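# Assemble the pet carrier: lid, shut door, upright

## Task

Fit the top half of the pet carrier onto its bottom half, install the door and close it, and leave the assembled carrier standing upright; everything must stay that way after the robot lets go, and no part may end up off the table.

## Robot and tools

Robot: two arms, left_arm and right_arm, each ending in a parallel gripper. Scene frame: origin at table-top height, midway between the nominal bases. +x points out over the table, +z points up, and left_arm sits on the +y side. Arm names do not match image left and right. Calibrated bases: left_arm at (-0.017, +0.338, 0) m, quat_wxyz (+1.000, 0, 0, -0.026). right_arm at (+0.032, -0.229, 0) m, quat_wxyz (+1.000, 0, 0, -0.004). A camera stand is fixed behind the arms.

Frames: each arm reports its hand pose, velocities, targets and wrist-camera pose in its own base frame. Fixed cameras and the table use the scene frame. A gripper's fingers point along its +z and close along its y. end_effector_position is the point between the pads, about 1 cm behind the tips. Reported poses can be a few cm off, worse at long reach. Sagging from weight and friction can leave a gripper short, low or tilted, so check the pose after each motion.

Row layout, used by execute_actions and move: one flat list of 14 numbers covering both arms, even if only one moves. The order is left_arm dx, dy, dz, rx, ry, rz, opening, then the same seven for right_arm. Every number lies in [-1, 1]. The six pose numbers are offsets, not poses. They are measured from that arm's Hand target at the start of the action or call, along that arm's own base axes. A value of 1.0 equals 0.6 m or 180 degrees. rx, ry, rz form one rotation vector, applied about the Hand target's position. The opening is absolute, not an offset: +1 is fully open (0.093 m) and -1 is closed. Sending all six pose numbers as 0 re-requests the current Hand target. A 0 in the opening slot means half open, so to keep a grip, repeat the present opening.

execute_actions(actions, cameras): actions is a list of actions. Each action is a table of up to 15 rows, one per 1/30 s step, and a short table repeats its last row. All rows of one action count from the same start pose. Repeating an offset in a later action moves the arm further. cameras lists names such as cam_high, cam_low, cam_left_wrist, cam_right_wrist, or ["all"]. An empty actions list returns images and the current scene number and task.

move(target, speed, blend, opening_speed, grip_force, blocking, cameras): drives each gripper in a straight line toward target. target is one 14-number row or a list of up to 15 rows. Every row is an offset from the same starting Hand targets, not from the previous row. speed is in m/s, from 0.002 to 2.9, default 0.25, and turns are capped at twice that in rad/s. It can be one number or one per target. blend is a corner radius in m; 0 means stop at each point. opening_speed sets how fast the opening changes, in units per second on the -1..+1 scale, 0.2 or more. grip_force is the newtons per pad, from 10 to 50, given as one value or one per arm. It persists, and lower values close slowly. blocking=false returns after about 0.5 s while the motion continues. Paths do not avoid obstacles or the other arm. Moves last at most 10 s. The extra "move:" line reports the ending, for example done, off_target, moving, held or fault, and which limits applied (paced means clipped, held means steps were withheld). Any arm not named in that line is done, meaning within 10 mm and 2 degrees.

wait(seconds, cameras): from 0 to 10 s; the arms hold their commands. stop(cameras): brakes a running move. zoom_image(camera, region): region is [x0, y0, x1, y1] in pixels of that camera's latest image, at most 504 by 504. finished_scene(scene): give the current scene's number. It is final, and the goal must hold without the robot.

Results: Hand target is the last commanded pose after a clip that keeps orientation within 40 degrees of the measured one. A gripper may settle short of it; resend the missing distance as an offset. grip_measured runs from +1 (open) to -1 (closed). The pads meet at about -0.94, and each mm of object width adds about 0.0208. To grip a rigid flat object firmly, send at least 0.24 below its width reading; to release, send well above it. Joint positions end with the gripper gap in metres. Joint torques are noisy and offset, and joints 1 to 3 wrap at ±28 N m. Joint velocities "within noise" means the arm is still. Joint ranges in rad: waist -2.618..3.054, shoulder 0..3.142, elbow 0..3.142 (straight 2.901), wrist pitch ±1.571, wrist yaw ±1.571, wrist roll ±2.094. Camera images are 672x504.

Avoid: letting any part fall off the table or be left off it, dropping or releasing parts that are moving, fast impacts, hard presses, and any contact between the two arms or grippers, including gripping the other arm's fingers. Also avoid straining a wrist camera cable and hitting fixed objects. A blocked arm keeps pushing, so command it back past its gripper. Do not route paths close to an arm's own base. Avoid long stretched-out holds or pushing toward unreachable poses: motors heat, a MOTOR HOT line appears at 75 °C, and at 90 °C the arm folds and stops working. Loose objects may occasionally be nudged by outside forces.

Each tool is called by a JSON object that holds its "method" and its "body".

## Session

{"method": "execute_actions", "body": {"actions": []}}

{"method": "zoom_image", "body": {"camera": "cam_high", "region": [160, 60, 500, 314]}}

{"method": "zoom_image", "body": {"camera": "cam_low", "region": [150, 80, 560, 388]}}

Scene clock: 0.00 s.
left_arm: end_effector_position=(+0.2344, +0.0250, +0.1802) grip_measured=+1.000 end_effector_quat_wxyz=(+0.517, -0.151, +0.842, +0.024) | right_arm: end_effector_position=(+0.2371, +0.0627, +0.1662) grip_measured=+1.000 end_effector_quat_wxyz=(+0.536, +0.107, +0.834, -0.072)
Joint positions: left_arm=[-0.091 0.442 0.473 -0.534 -0.277 -0.281 0.093] | right_arm=[0.854 0.778 0.499 -0.523 0.957 0.696 0.093]
Joint velocities: within noise
Joint torques (N m): no reading
Heat: left arm: 50 °C; right arm: 40 °C.
Hand target: left_arm +0.2363, +0.0249, +0.1890; +0.527, -0.152, +0.836, +0.021 | right_arm +0.2381, +0.0638, +0.1706; +0.540, +0.110, +0.832, -0.067
Tool commands: left_gripper/opening=+1.0 right_gripper/opening=+1.0

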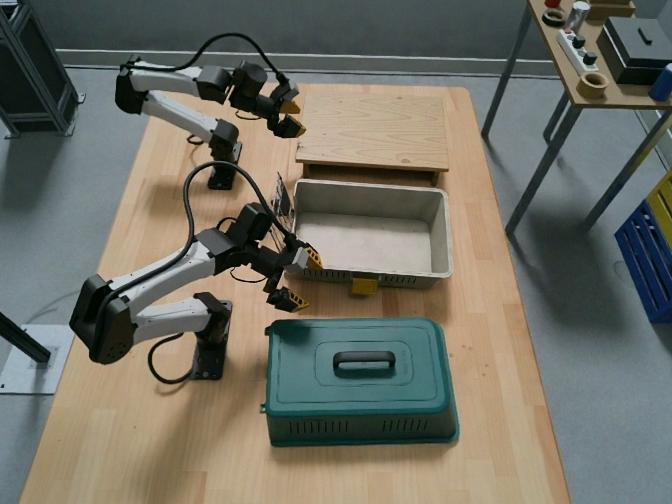

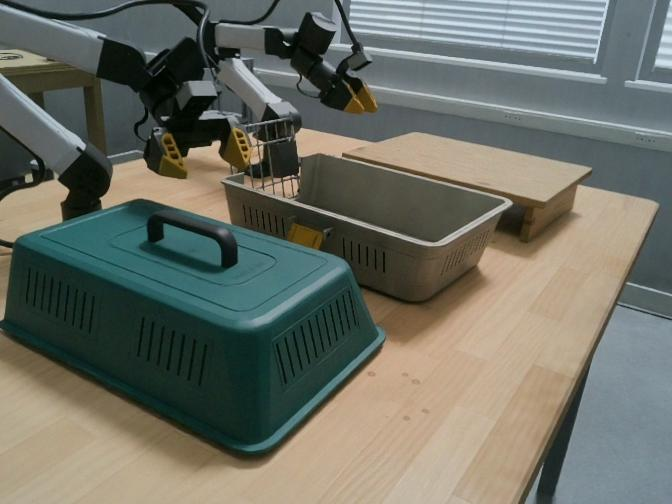

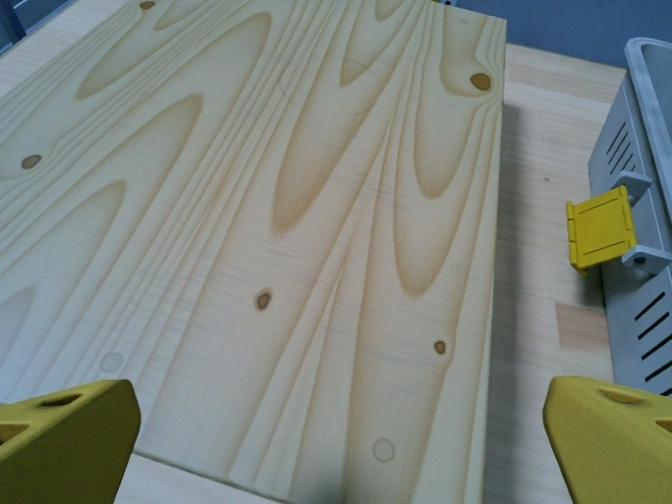

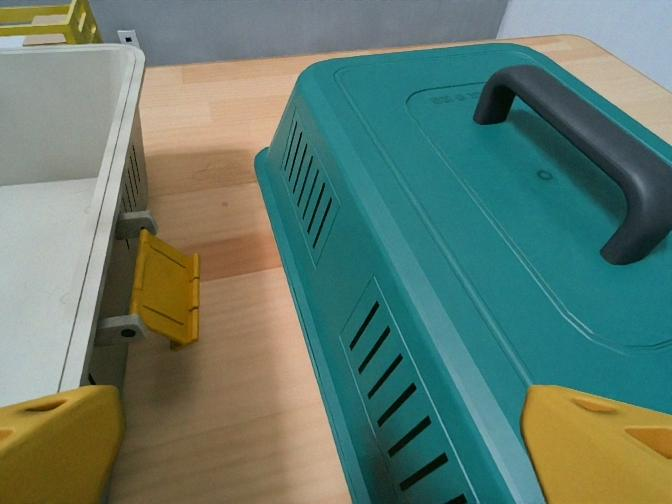

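Scaled by 1.482 from the camera's 672x504 image, which has a finer 960x720 frame.

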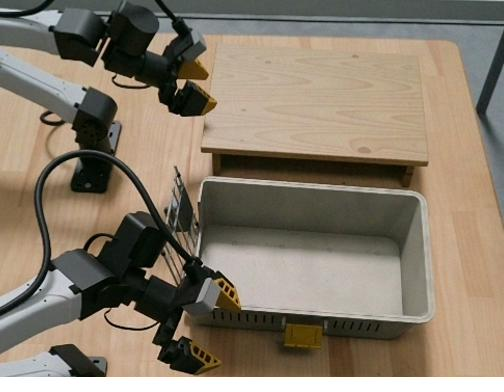

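Scaled by 1.229 from the camera's 672x504 image, which has a finer 960x720 frame.

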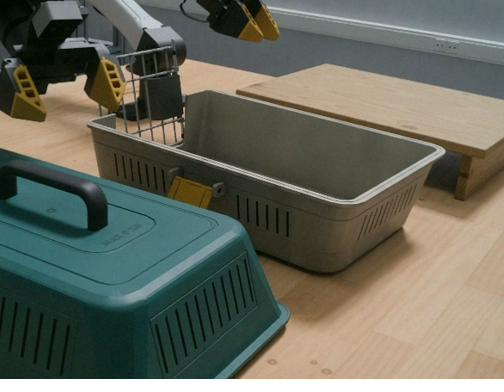

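{"method": "move", "body": {"target": [[0,0,0,0,0,0,-0.97,0.036,-0.023,0.15,0.003,0.03,0.04,1],[0,0,0,0,0,0,-0.97,0.198,-0.263,0.1,0.007,0.0773,0.0878,0.5]], "blend": [0.04,0], "speed": 0.2, "cameras": ["cam_right_wrist","cam_low","cam_high"]}}

Scene clock: 12.00 s.
left_arm: end_effector_position=(+0.2344, +0.0250, +0.1802) grip_measured=-0.964 end_effector_quat_wxyz=(+0.517, -0.151, +0.842, +0.024) | right_arm: end_effector_position=(+0.3504, -0.0914, +0.2163) grip_measured=+0.502 end_effector_quat_wxyz=(+0.422, +0.001, +0.906, +0.009)
Joint positions: left_arm=[-0.091 0.442 0.473 -0.534 -0.277 -0.281 0] | right_arm=[-0.401 1.24 1.046 -0.55 -0.318 -0.259 0.069]
Joint torques (N m): left_arm=[0.14 0.94 8.79 2.25 -0.04 0.14] | right_arm=[-0.7 -4.21 11.67 1.84 -0.29 -0.18]
Heat: left arm: 52 °C; right arm: 42 °C.
Hand target: left_arm +0.2363, +0.0249, +0.1890; +0.527, -0.152, +0.836, +0.021 | right_arm +0.3569, -0.0939, +0.2305; +0.438, -0.008, +0.899, +0.004
Off the commanded pose: left_arm 0.009 m, 1 deg | right_arm 0.016 m, 2 deg.
move: off_target (right_arm); blend cut to 0 m at target 1; target 2's new opening was sent with right_arm's hand 0.016 m and 2 deg from that target
Images, in order (width x height): cam_high 672x504, cam_low 672x504, cam_right_wrist 672x504.

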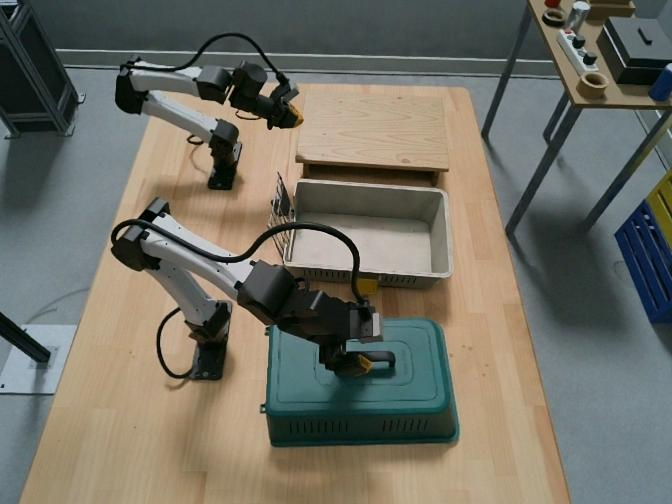

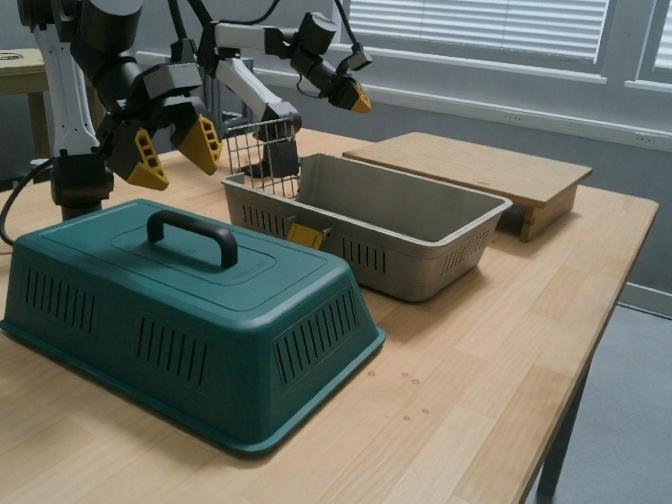

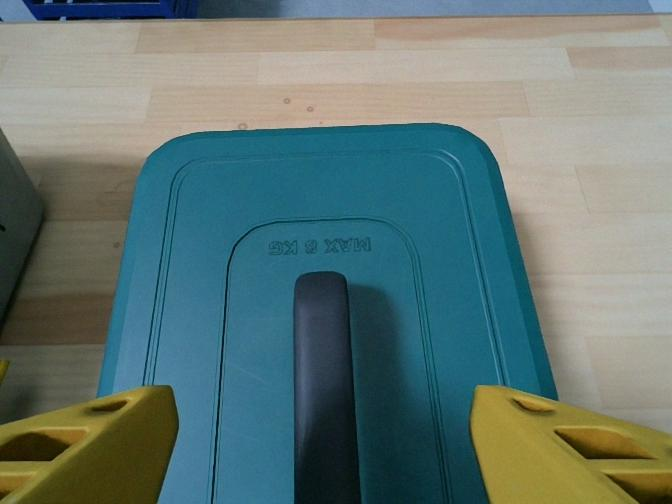

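{"method": "move", "body": {"target": [[0,0,0,0,0,0,-0.97,0.02,0.0,-0.08,0,0,0,0.4],[0,0,0,0,0,0,-0.97,0.02,0.0,-0.152,0,0,0,0.4],[0,0,0,0,0,0,-0.97,0.02,0.0,-0.152,0,0,0,-1]], "blend": [0.02,0,0], "speed": 0.15, "opening_speed": 0.8, "cameras": ["cam_right_wrist","cam_low"]}}

{"method": "zoom_image", "body": {"camera": "cam_low", "region": [60, 120, 300, 300]}}

Scene clock: 20.17 s.
left_arm: end_effector_position=(+0.2344, +0.0250, +0.1802) grip_measured=-0.964 end_effector_quat_wxyz=(+0.517, -0.151, +0.842, +0.024) | right_arm: end_effector_position=(+0.3677, -0.0936, +0.1432) grip_measured=-0.608 end_effector_quat_wxyz=(+0.437, -0.009, +0.900, +0.005)
Joint positions: left_arm=[-0.091 0.442 0.473 -0.534 -0.277 -0.281 0] | right_arm=[-0.389 1.331 0.792 -0.17 -0.32 -0.261 0.016]
Joint torques (N m): left_arm=[0.27 0.83 8.53 2.24 -0.05 0.14] | right_arm=[-0.06 -4.72 6.98 2.04 -0.12 -0.03]
Heat: left arm: 53 °C; right arm: 44 °C.
Hand target: left_arm +0.2363, +0.0249, +0.1890; +0.527, -0.152, +0.836, +0.021 | right_arm +0.3689, -0.0940, +0.1393; +0.438, -0.008, +0.899, +0.004
Off the commanded pose: left_arm 0.009 m, 1 deg | right_arm 0.004 m, 0 deg.
move: done
Images, in order (width x height): cam_low 672x504, cam_right_wrist 672x504.

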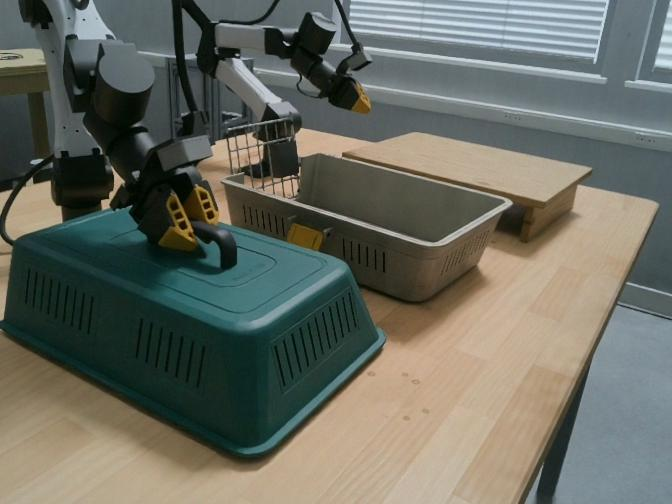

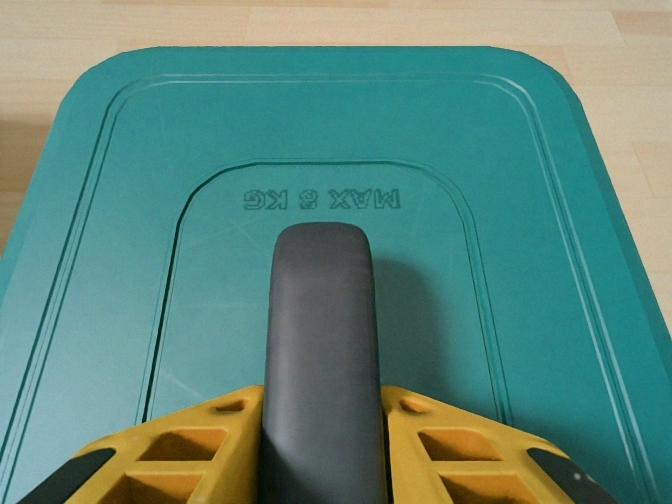

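Scaled by 2.100 from the camera's 672x504 image, which has a finer 960x720 frame.

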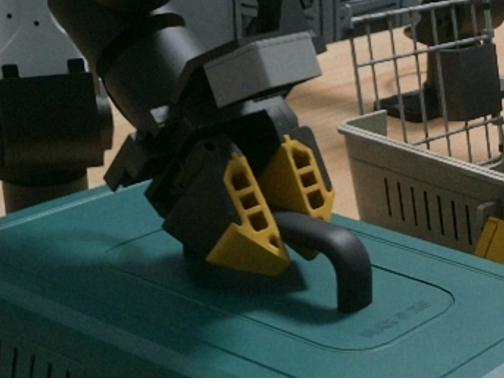

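{"method": "move", "body": {"target": [[0,0,0,0,0,0,-0.97,0.02,0.0,0.33,0,-0.03,0,-1],[0,0,0,0,0,0,-0.97,0.075,0.6,0.33,0,-0.03,-0.022,-1]], "blend": [0.04,0], "speed": 0.15, "cameras": ["all"]}}

{"method": "zoom_image", "body": {"camera": "cam_high", "region": [250, 130, 490, 310]}}

Scene clock: 33.50 s.
left_arm: end_effector_position=(+0.2344, +0.0250, +0.1802) grip_measured=-0.964 end_effector_quat_wxyz=(+0.517, -0.151, +0.842, +0.024) | right_arm: end_effector_position=(+0.4045, +0.2667, +0.3029) grip_measured=-0.618 end_effector_quat_wxyz=(+0.437, -0.009, +0.899, -0.031)
Joint positions: left_arm=[-0.091 0.442 0.473 -0.534 -0.277 -0.281 0] | right_arm=[0.79 1.91 2.082 -1.043 0.634 0.533 0.016]
Joint torques (N m): left_arm=[0.05 0.77 8.72 2.26 -0.09 0.14] | right_arm=[-0.4 -11.86 12.77 1.92 0.77 0.05]
Heat: left arm: 55 °C; right arm: 46 °C.
Hand target: left_arm +0.2363, +0.0249, +0.1890; +0.527, -0.152, +0.836, +0.021 | right_arm +0.4139, +0.2660, +0.3374; +0.480, +0.023, +0.877, -0.012
Off the commanded pose: left_arm 0.009 m, 1 deg | right_arm 0.036 m, 7 deg.
move: off_target (right_arm)

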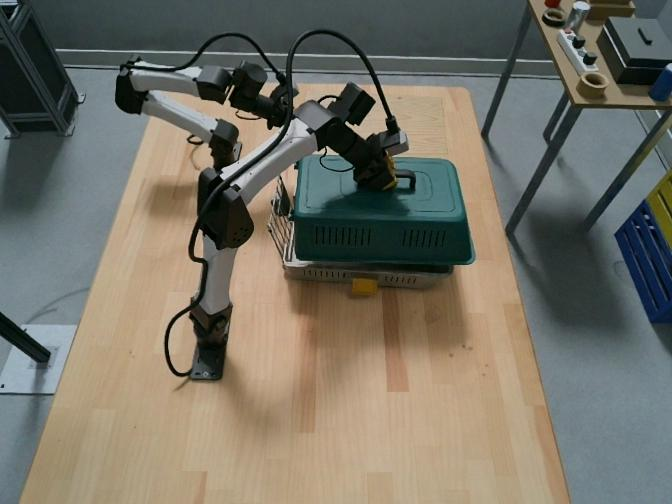

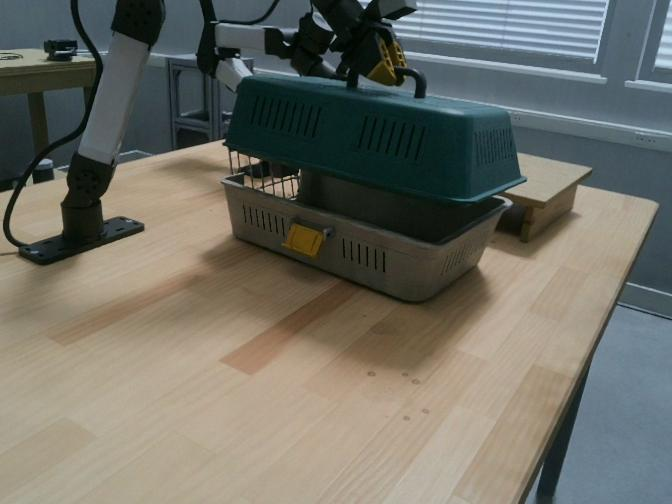

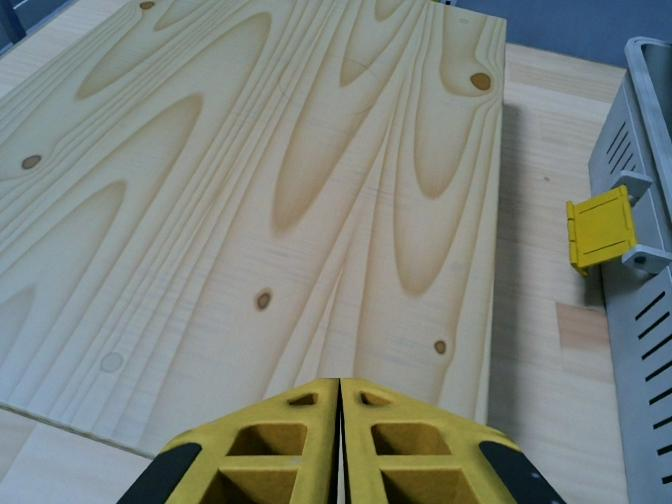

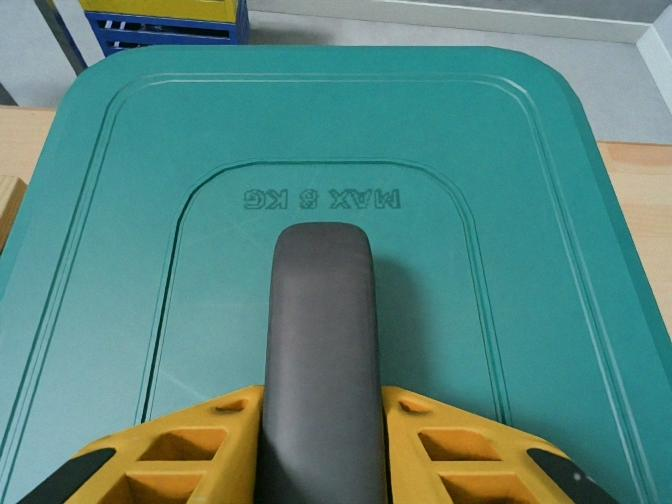

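Scaled by 2.100 from the camera's 672x504 image, which has a finer 960x720 frame.

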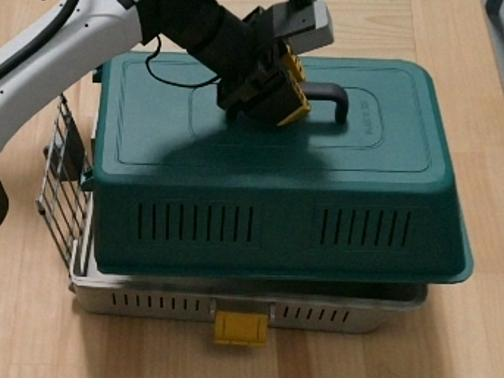

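{"method": "move", "body": {"target": [[-0.143,-0.092,0.068,0.019,-0.034,-0.1,-0.97,0,0,0,0.026,0,-0.009,-1],[-0.115,-0.38,-0.012,0.038,-0.067,-0.198,-0.97,0,0,0,0.026,0,-0.009,-1]], "blend": [0.03,0], "speed": 0.15, "cameras": ["cam_left_wrist","cam_high","cam_low"]}}

{"method": "zoom_image", "body": {"camera": "cam_high", "region": [250, 130, 490, 310]}}

Scene clock: 43.57 s.
left_arm: end_effector_position=(+0.1662, -0.2012, +0.1823) grip_measured=-0.964 end_effector_quat_wxyz=(+0.599, +0.143, +0.781, -0.103) | right_arm: end_effector_position=(+0.4052, +0.2658, +0.3024) grip_measured=-0.618 end_effector_quat_wxyz=(+0.436, +0.024, +0.900, -0.014)
Joint positions: left_arm=[-1.479 0.787 0.409 -0.185 -1.06 -0.493 0] | right_arm=[0.786 1.91 2.082 -1.043 0.628 0.604 0.016]
Joint torques (N m): left_arm=[0.59 -0.55 6.58 2.11 -0.22 0.2] | right_arm=[-0.69 -13.2 11.03 2.05 0.59 0.07]
Heat: left arm: 56 °C; right arm: 47 °C.
Hand target: left_arm +0.1673, -0.2031, +0.1818; +0.600, +0.140, +0.780, -0.108 | right_arm +0.4139, +0.2659, +0.3374; +0.478, +0.055, +0.876, +0.017
Off the commanded pose: left_arm 0.002 m, 1 deg | right_arm 0.036 m, 8 deg.
move: off_target (right_arm)
Images, in order (width x height): cam_high 672x504, cam_low 672x504, cam_left_wrist 672x504.

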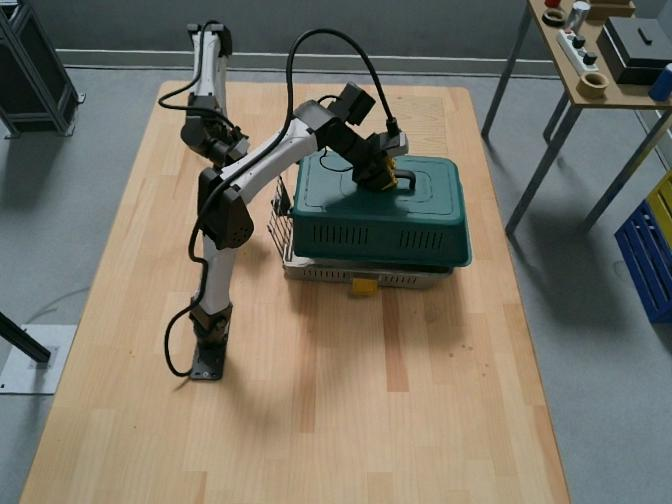

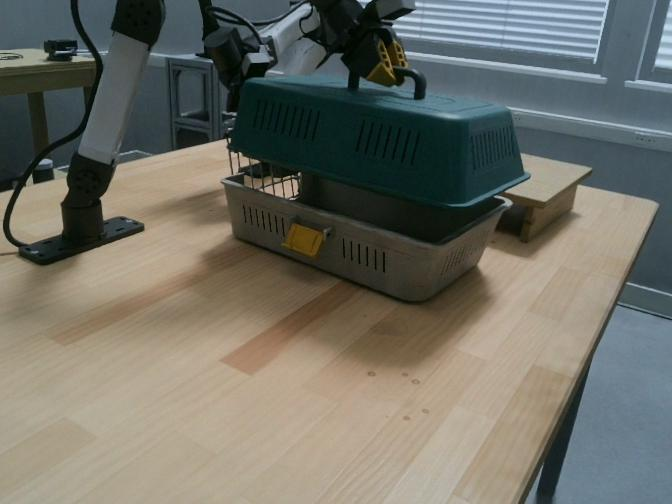

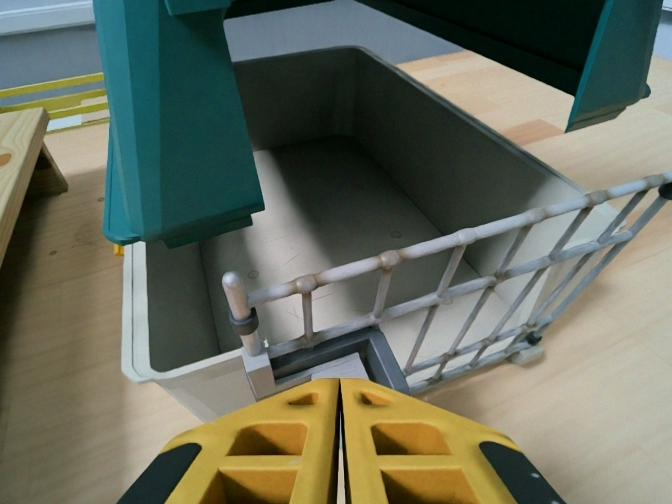

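Scaled by 2.100 from the camera's 672x504 image, which has a finer 960x720 frame.

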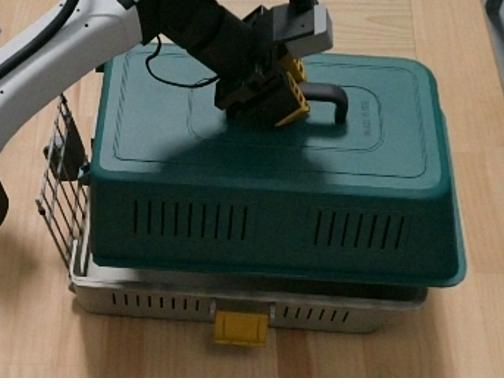

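{"method": "move", "body": {"target": [[0.09,0.004,-0.015,0,0,0,-0.97,0,0,0,0,0,0,-1],[0.09,0.004,-0.015,0,0,0,-0.97,-0.043,0.022,-0.03,0.0,0,0.003,-1]], "speed": 0.08, "cameras": ["cam_left_wrist","cam_high"]}}

{"method": "zoom_image", "body": {"camera": "cam_high", "region": [250, 130, 490, 310]}}

{"method": "zoom_image", "body": {"camera": "cam_high", "region": [260, 180, 320, 280]}}

Scene clock: 51.97 s.
left_arm: end_effector_position=(+0.2199, -0.1991, +0.1727) grip_measured=-0.964 end_effector_quat_wxyz=(+0.597, +0.140, +0.783, -0.103) | right_arm: end_effector_position=(+0.3830, +0.2827, +0.2807) grip_measured=-0.618 end_effector_quat_wxyz=(+0.429, +0.018, +0.903, -0.012)
Joint positions: left_arm=[-1.133 0.856 0.342 0.142 -0.75 -0.255 0] | right_arm=[0.853 1.879 1.965 -1.006 0.653 0.664 0.016]
Joint torques (N m): left_arm=[0.62 -0.73 6.61 2.42 -0.03 0.26] | right_arm=[-0.27 -16.02 8.05 2.08 0.8 0.06]
Heat: left arm: 57 °C; right arm: 47 °C.
Hand target: left_arm +0.2213, -0.2007, +0.1728; +0.600, +0.140, +0.780, -0.108 | right_arm +0.3881, +0.2791, +0.3194; +0.478, +0.051, +0.877, +0.020
Off the commanded pose: left_arm 0.002 m, 1 deg | right_arm 0.039 m, 8 deg.
move: off_target (right_arm)
Images, in order (width x height): cam_high 672x504, cam_left_wrist 672x504.

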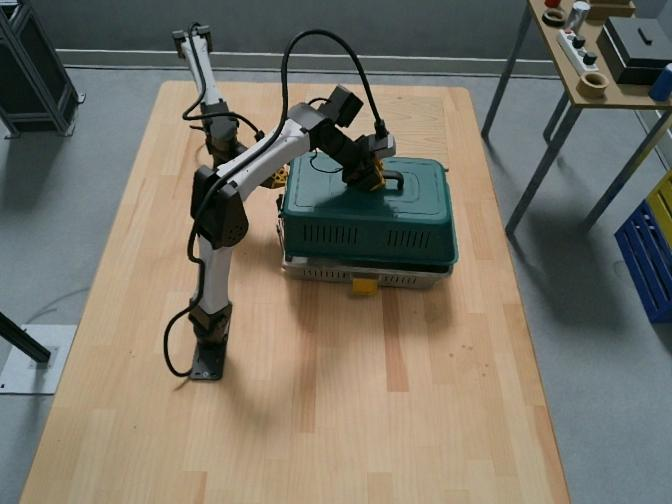

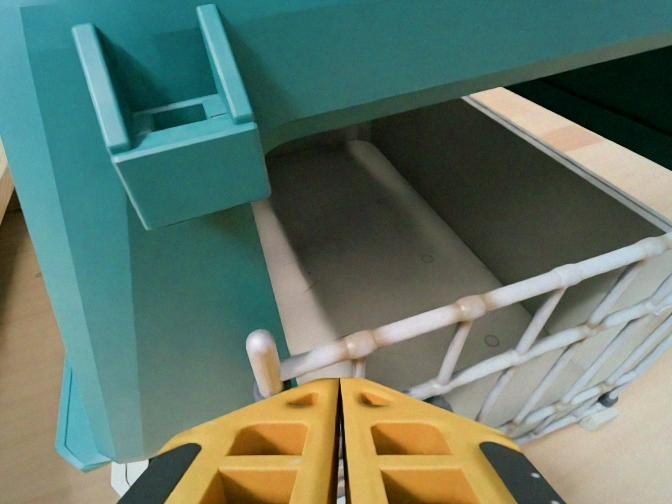

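Scaled by 2.100 from the camera's 672x504 image, which has a finer 960x720 frame.

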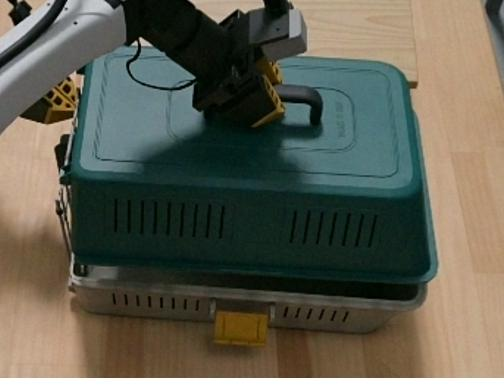

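Scaled by 5.040 from the camera's 672x504 image, which has a finer 960x720 frame.

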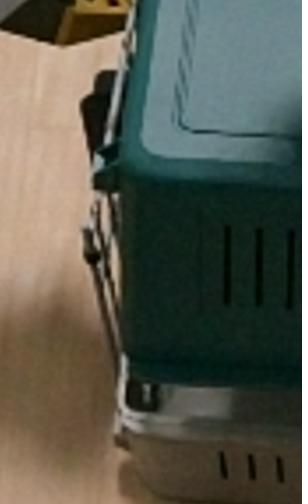

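{"method": "move", "body": {"target": [[0,0,0,0,0,0,-0.97,-0.011,-0.006,-0.025,0.0,-0.006,0.008,-1]], "speed": 0.06, "cameras": ["cam_left_wrist","cam_high","cam_low"]}}

{"method": "zoom_image", "body": {"camera": "cam_high", "region": [250, 130, 490, 310]}}

{"method": "zoom_image", "body": {"camera": "cam_high", "region": [260, 180, 320, 280]}}

{"method": "zoom_image", "body": {"camera": "cam_low", "region": [200, 60, 560, 310]}}

Scene clock: 58.57 s.
left_arm: end_effector_position=(+0.2199, -0.1991, +0.1727) grip_measured=-0.964 end_effector_quat_wxyz=(+0.597, +0.140, +0.783, -0.103) | right_arm: end_effector_position=(+0.3776, +0.2761, +0.2660) grip_measured=-0.618 end_effector_quat_wxyz=(+0.438, +0.018, +0.899, -0.005)
Joint positions: left_arm=[-1.133 0.856 0.342 0.142 -0.749 -0.254 0] | right_arm=[0.853 1.8 1.787 -0.877 0.656 0.654 0.016]
Joint torques (N m): left_arm=[0.58 -0.88 6.68 2.39 -0.1 0.3] | right_arm=[0.13 -15.62 8.13 2.17 0.75 -0.15]
Heat: left arm: 57 °C; right arm: 48 °C.
Hand target: left_arm +0.2213, -0.2007, +0.1728; +0.600, +0.140, +0.780, -0.108 | right_arm +0.3815, +0.2755, +0.3045; +0.486, +0.040, +0.873, +0.026
Off the commanded pose: left_arm 0.002 m, 1 deg | right_arm 0.039 m, 8 deg.
move: off_target (right_arm)
Images, in order (width x height): cam_high 672x504, cam_low 672x504, cam_left_wrist 672x504.

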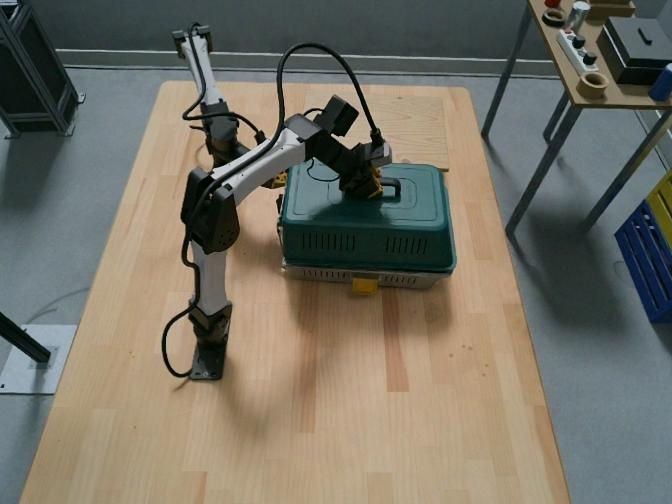

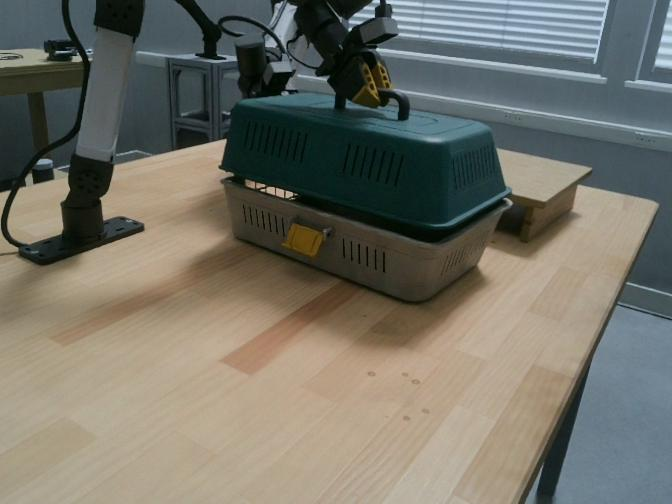

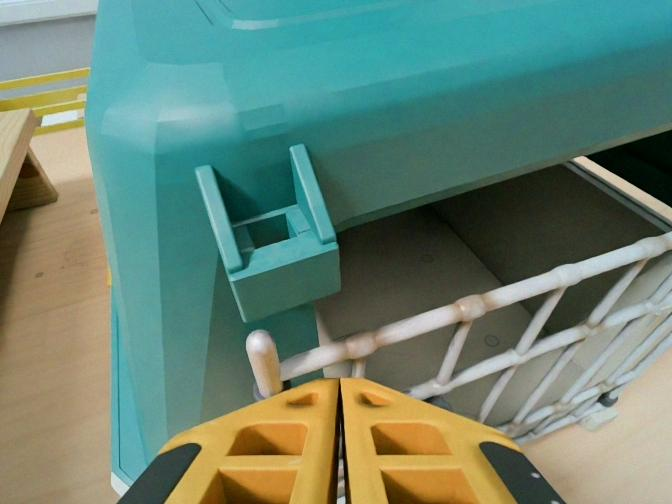

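Scaled by 2.100 from the camera's 672x504 image, which has a finer 960x720 frame.

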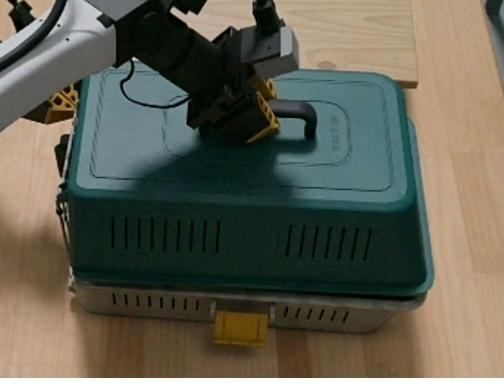

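Scaled by 5.040 from the camera's 672x504 image, which has a finer 960x720 frame.

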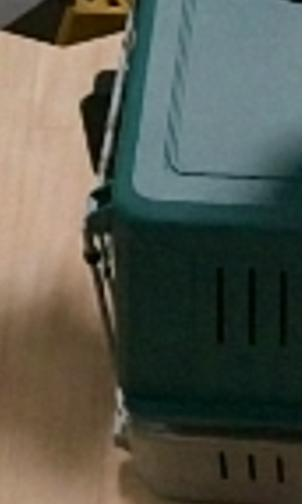

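Scaled by 1.400 from the camera's 672x504 image, which has a finer 960x720 frame.

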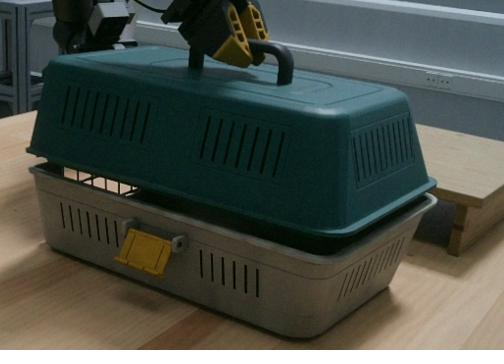

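{"method": "move", "body": {"target": [[0,0,0,0,0,0,-0.97,-0.008,0.012,-0.014,0.0,0,-0.003,-1]], "speed": 0.06, "cameras": ["cam_left_wrist","cam_high"]}}

{"method": "zoom_image", "body": {"camera": "cam_high", "region": [260, 180, 320, 280]}}

{"method": "zoom_image", "body": {"camera": "cam_left_wrist", "region": [180, 140, 380, 420]}}

Scene clock: 63.50 s.
left_arm: end_effector_position=(+0.2198, -0.1992, +0.1727) grip_measured=-0.964 end_effector_quat_wxyz=(+0.597, +0.140, +0.783, -0.103) | right_arm: end_effector_position=(+0.3730, +0.2819, +0.2634) grip_measured=-0.618 end_effector_quat_wxyz=(+0.443, +0.015, +0.896, -0.007)
Joint positions: left_arm=[-1.133 0.856 0.342 0.142 -0.749 -0.254 0] | right_arm=[0.875 1.8 1.77 -0.862 0.677 0.661 0.016]
Joint torques (N m): left_arm=[0.75 -0.84 6.61 2.41 -0.05 0.26] | right_arm=[0.39 -14.46 8.17 2.11 0.76 0.06]
Heat: left arm: 57 °C; right arm: 48 °C.
Hand target: left_arm +0.2213, -0.2007, +0.1728; +0.600, +0.140, +0.780, -0.107 | right_arm +0.3767, +0.2828, +0.2959; +0.486, +0.044, +0.872, +0.024
Off the commanded pose: left_arm 0.002 m, 1 deg | right_arm 0.033 m, 7 deg.
move: off_target (right_arm)
Images, in order (width x height): cam_high 672x504, cam_left_wrist 672x504.

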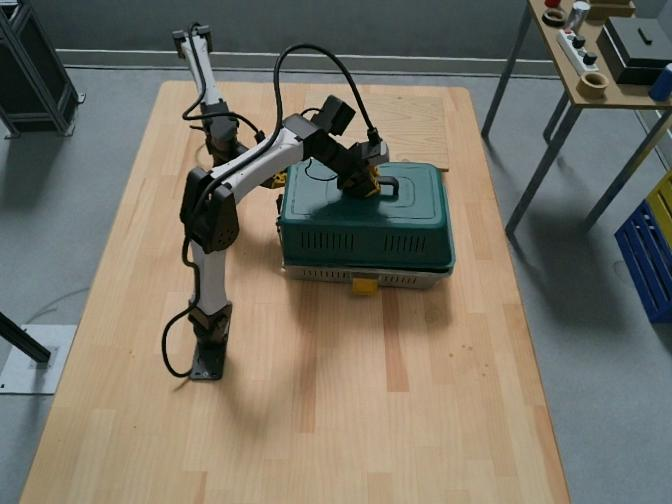

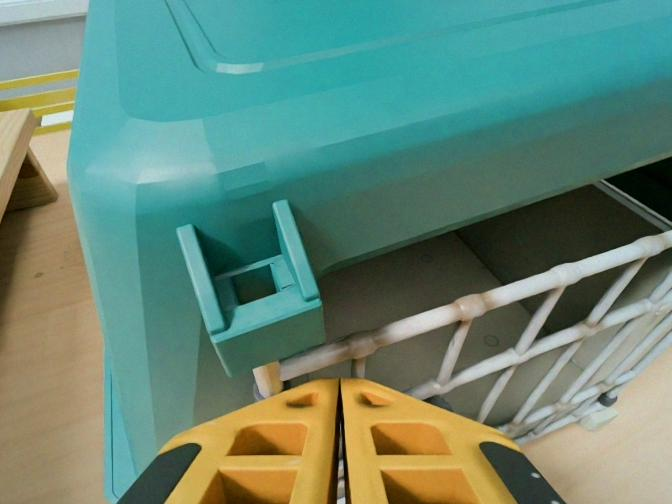

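Scaled by 5.040 from the camera's 672x504 image, which has a finer 960x720 frame.

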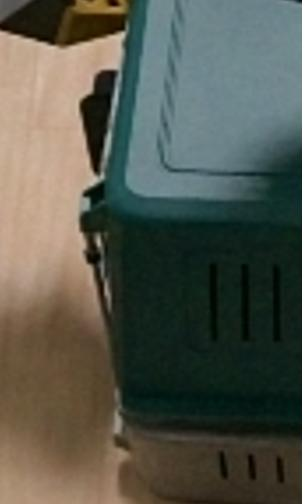

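Scaled by 1.800 from the camera's 672x504 image, which has a finer 960x720 frame.

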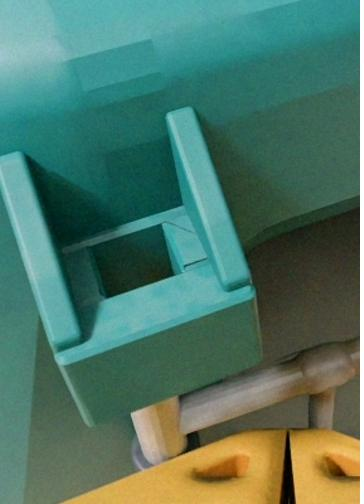

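{"method": "move", "body": {"target": [[0,0,0,0,0,0,-0.97,0,-0.002,-0.02,0.0,0.004,0,-1]], "speed": 0.05, "cameras": ["cam_left_wrist","cam_high","cam_low"]}}

{"method": "zoom_image", "body": {"camera": "cam_high", "region": [260, 180, 320, 280]}}

{"method": "zoom_image", "body": {"camera": "cam_left_wrist", "region": [180, 140, 380, 420]}}

{"method": "zoom_image", "body": {"camera": "cam_low", "region": [200, 60, 560, 310]}}

Scene clock: 67.87 s.
left_arm: end_effector_position=(+0.2198, -0.1992, +0.1727) grip_measured=-0.964 end_effector_quat_wxyz=(+0.597, +0.140, +0.783, -0.103) | right_arm: end_effector_position=(+0.3739, +0.2824, +0.2577) grip_measured=-0.618 end_effector_quat_wxyz=(+0.447, +0.022, +0.894, -0.002)
Joint positions: left_arm=[-1.133 0.856 0.342 0.142 -0.749 -0.254 0] | right_arm=[0.875 1.792 1.73 -0.82 0.679 0.671 0.016]
Joint torques (N m): left_arm=[0.7 -0.76 6.58 2.42 -0.09 0.23] | right_arm=[-0.02 -14.17 7.51 2.02 0.64 0]
Heat: left arm: 57 °C; right arm: 49 °C.
Hand target: left_arm +0.2213, -0.2007, +0.1728; +0.600, +0.140, +0.780, -0.107 | right_arm +0.3767, +0.2816, +0.2839; +0.481, +0.044, +0.875, +0.024
Off the commanded pose: left_arm 0.002 m, 1 deg | right_arm 0.026 m, 6 deg.
move: off_target (right_arm)
Images, in order (width x height): cam_high 672x504, cam_low 672x504, cam_left_wrist 672x504.

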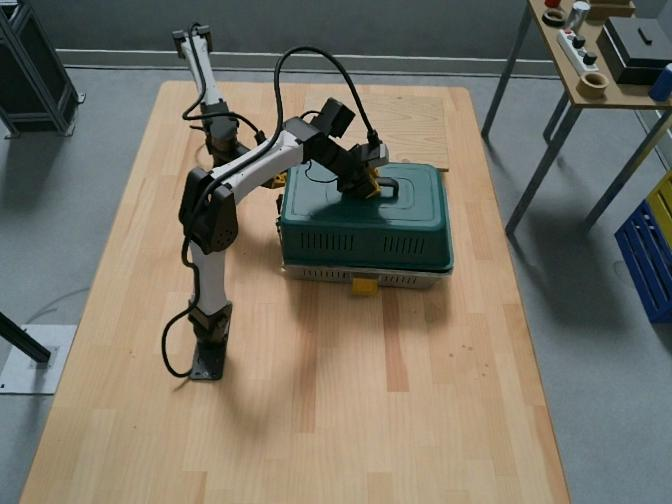

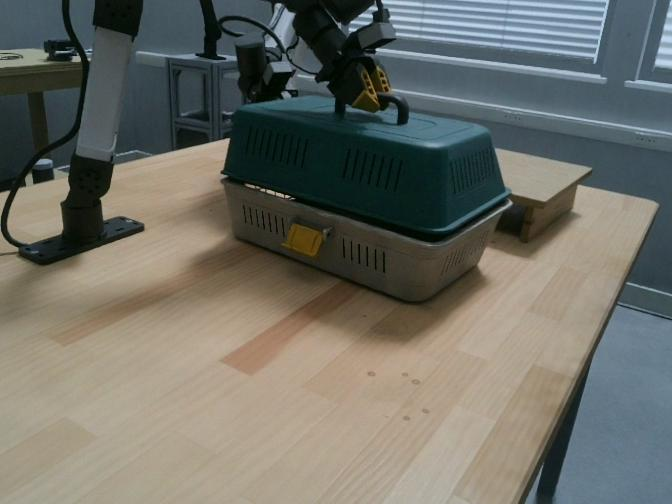

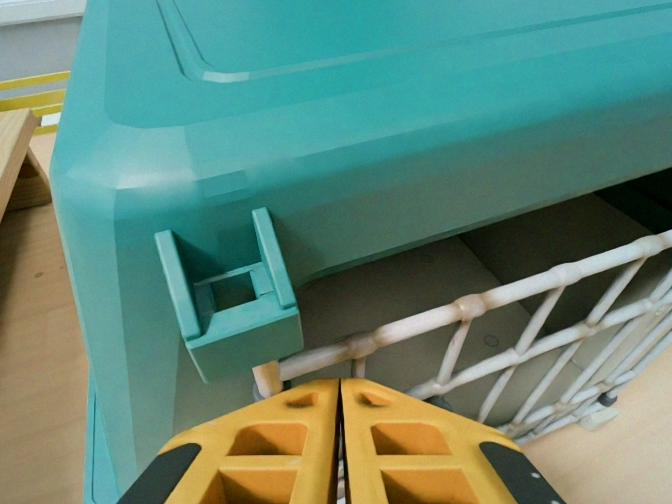

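Scaled by 5.040 from the camera's 672x504 image, which has a finer 960x720 frame.

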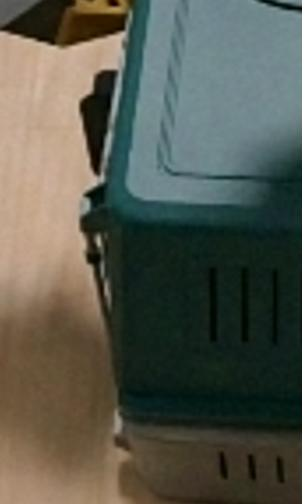

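Scaled by 1.800 from the camera's 672x504 image, which has a finer 960x720 frame.

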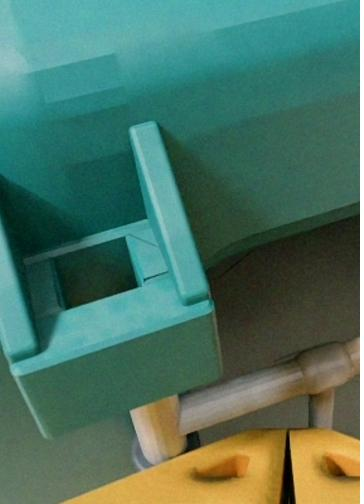

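Scaled by 1.400 from the camera's 672x504 image, which has a finer 960x720 frame.

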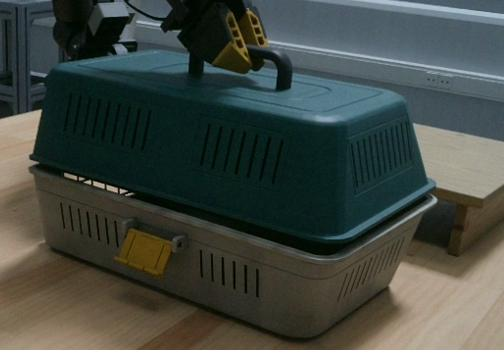

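{"method": "move", "body": {"target": [[0,0,0,0,0,0,-0.97,0,-0.014,0.008,-0.006,0.006,0,-1]], "speed": 0.05, "cameras": ["cam_left_wrist","cam_high"]}}

{"method": "zoom_image", "body": {"camera": "cam_high", "region": [260, 180, 320, 280]}}

{"method": "zoom_image", "body": {"camera": "cam_left_wrist", "region": [180, 140, 380, 420]}}

Scene clock: 73.80 s.
left_arm: end_effector_position=(+0.2199, -0.1992, +0.1728) grip_measured=-0.964 end_effector_quat_wxyz=(+0.597, +0.140, +0.783, -0.103) | right_arm: end_effector_position=(+0.3748, +0.2809, +0.2565) grip_measured=-0.618 end_effector_quat_wxyz=(+0.442, +0.022, +0.897, +0.001)
Joint positions: left_arm=[-1.133 0.856 0.342 0.143 -0.749 -0.254 0] | right_arm=[0.867 1.791 1.73 -0.824 0.664 0.671 0.016]
Joint torques (N m): left_arm=[0.64 -0.94 6.6 2.41 -0.08 0.25] | right_arm=[-0.72 -14.6 9.78 1.62 0.68 -0.14]
Heat: left arm: 57 °C; right arm: 50 °C.
Hand target: left_arm +0.2213, -0.2007, +0.1728; +0.600, +0.140, +0.780, -0.108 | right_arm +0.3767, +0.2732, +0.2889; +0.473, +0.040, +0.880, +0.015
Off the commanded pose: left_arm 0.002 m, 1 deg | right_arm 0.033 m, 5 deg.
move: off_target (right_arm)
Images, in order (width x height): cam_high 672x504, cam_left_wrist 672x504.

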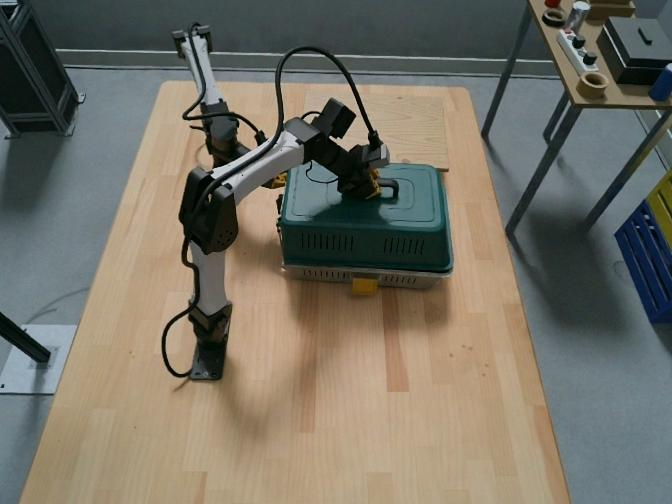

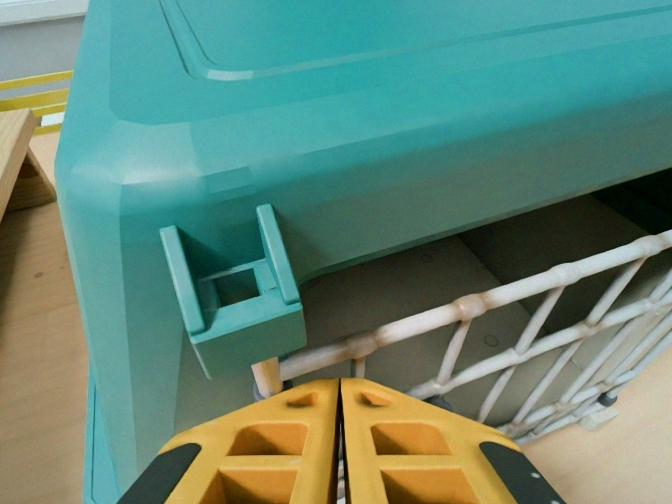

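Scaled by 5.040 from the camera's 672x504 image, which has a finer 960x720 frame.

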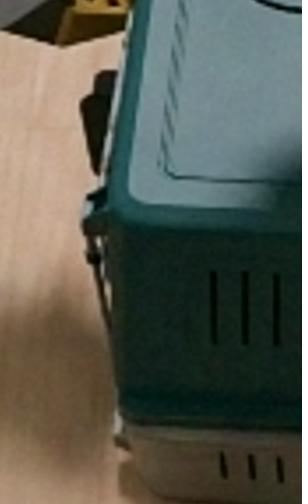

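Scaled by 1.800 from the camera's 672x504 image, which has a finer 960x720 frame.

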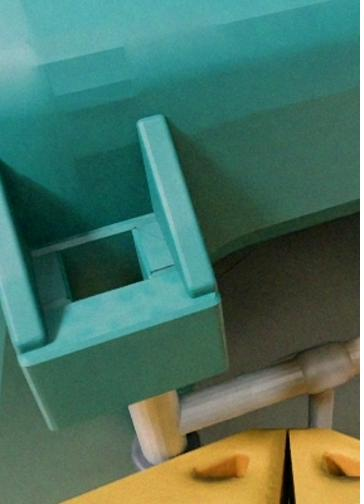

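{"method": "move", "body": {"target": [[0,0,0,0,0,0,-0.97,0,-0.012,0.012,-0.004,0.0,0,-1]], "speed": 0.05, "cameras": ["cam_left_wrist","cam_high"]}}

{"method": "zoom_image", "body": {"camera": "cam_high", "region": [260, 180, 320, 280]}}

{"method": "zoom_image", "body": {"camera": "cam_left_wrist", "region": [180, 140, 380, 420]}}

Scene clock: 77.90 s.
left_arm: end_effector_position=(+0.2199, -0.1992, +0.1728) grip_measured=-0.964 end_effector_quat_wxyz=(+0.597, +0.140, +0.783, -0.103) | right_arm: end_effector_position=(+0.3741, +0.2718, +0.2562) grip_measured=-0.618 end_effector_quat_wxyz=(+0.435, +0.024, +0.900, -0.009)
Joint positions: left_arm=[-1.133 0.856 0.342 0.143 -0.749 -0.254 0] | right_arm=[0.854 1.782 1.73 -0.854 0.662 0.67 0.016]
Joint torques (N m): left_arm=[0.54 -0.94 6.61 2.42 -0.05 0.28] | right_arm=[-0.53 -14.99 10.97 1.64 0.69 -0.3]
Heat: left arm: 57 °C; right arm: 51 °C.
Hand target: left_arm +0.2213, -0.2007, +0.1728; +0.600, +0.140, +0.780, -0.108 | right_arm +0.3767, +0.2660, +0.2960; +0.473, +0.037, +0.880, +0.010
Off the commanded pose: left_arm 0.002 m, 1 deg | right_arm 0.040 m, 6 deg.
move: off_target (right_arm)
Images, in order (width x height): cam_high 672x504, cam_left_wrist 672x504.

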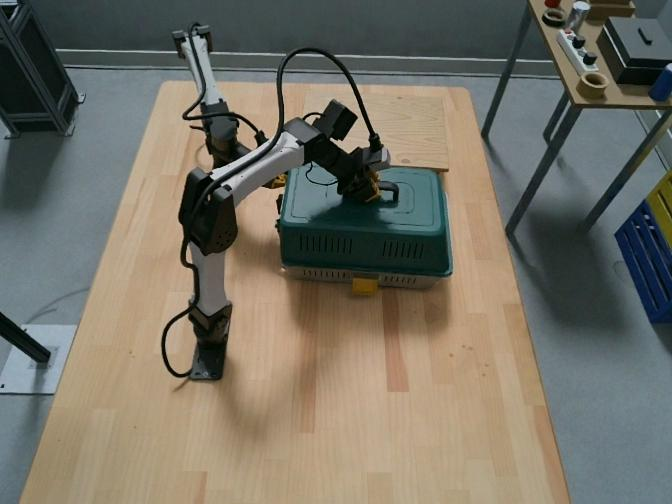

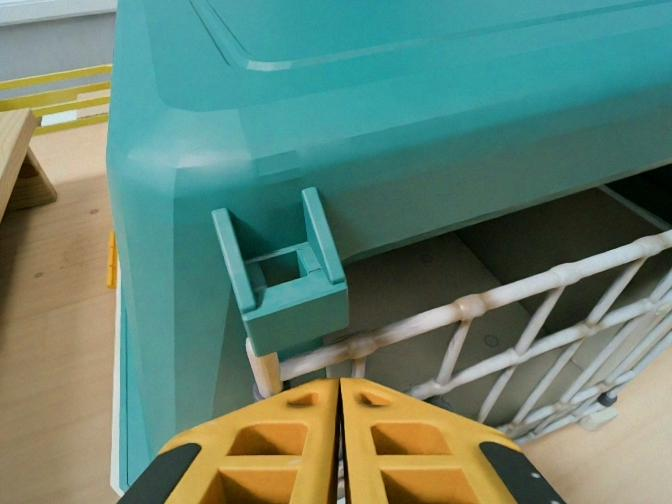

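Scaled by 5.040 from the camera's 672x504 image, which has a finer 960x720 frame.

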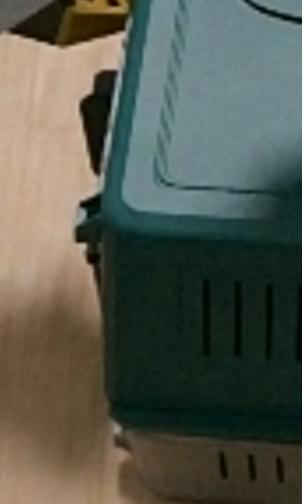

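Scaled by 1.800 from the camera's 672x504 image, which has a finer 960x720 frame.

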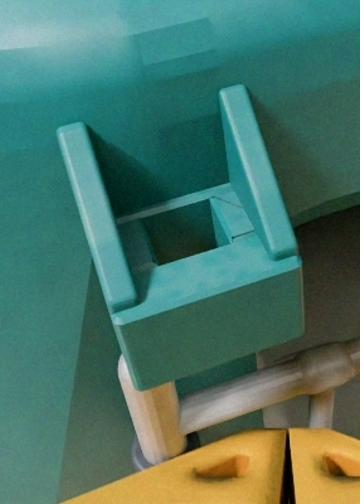

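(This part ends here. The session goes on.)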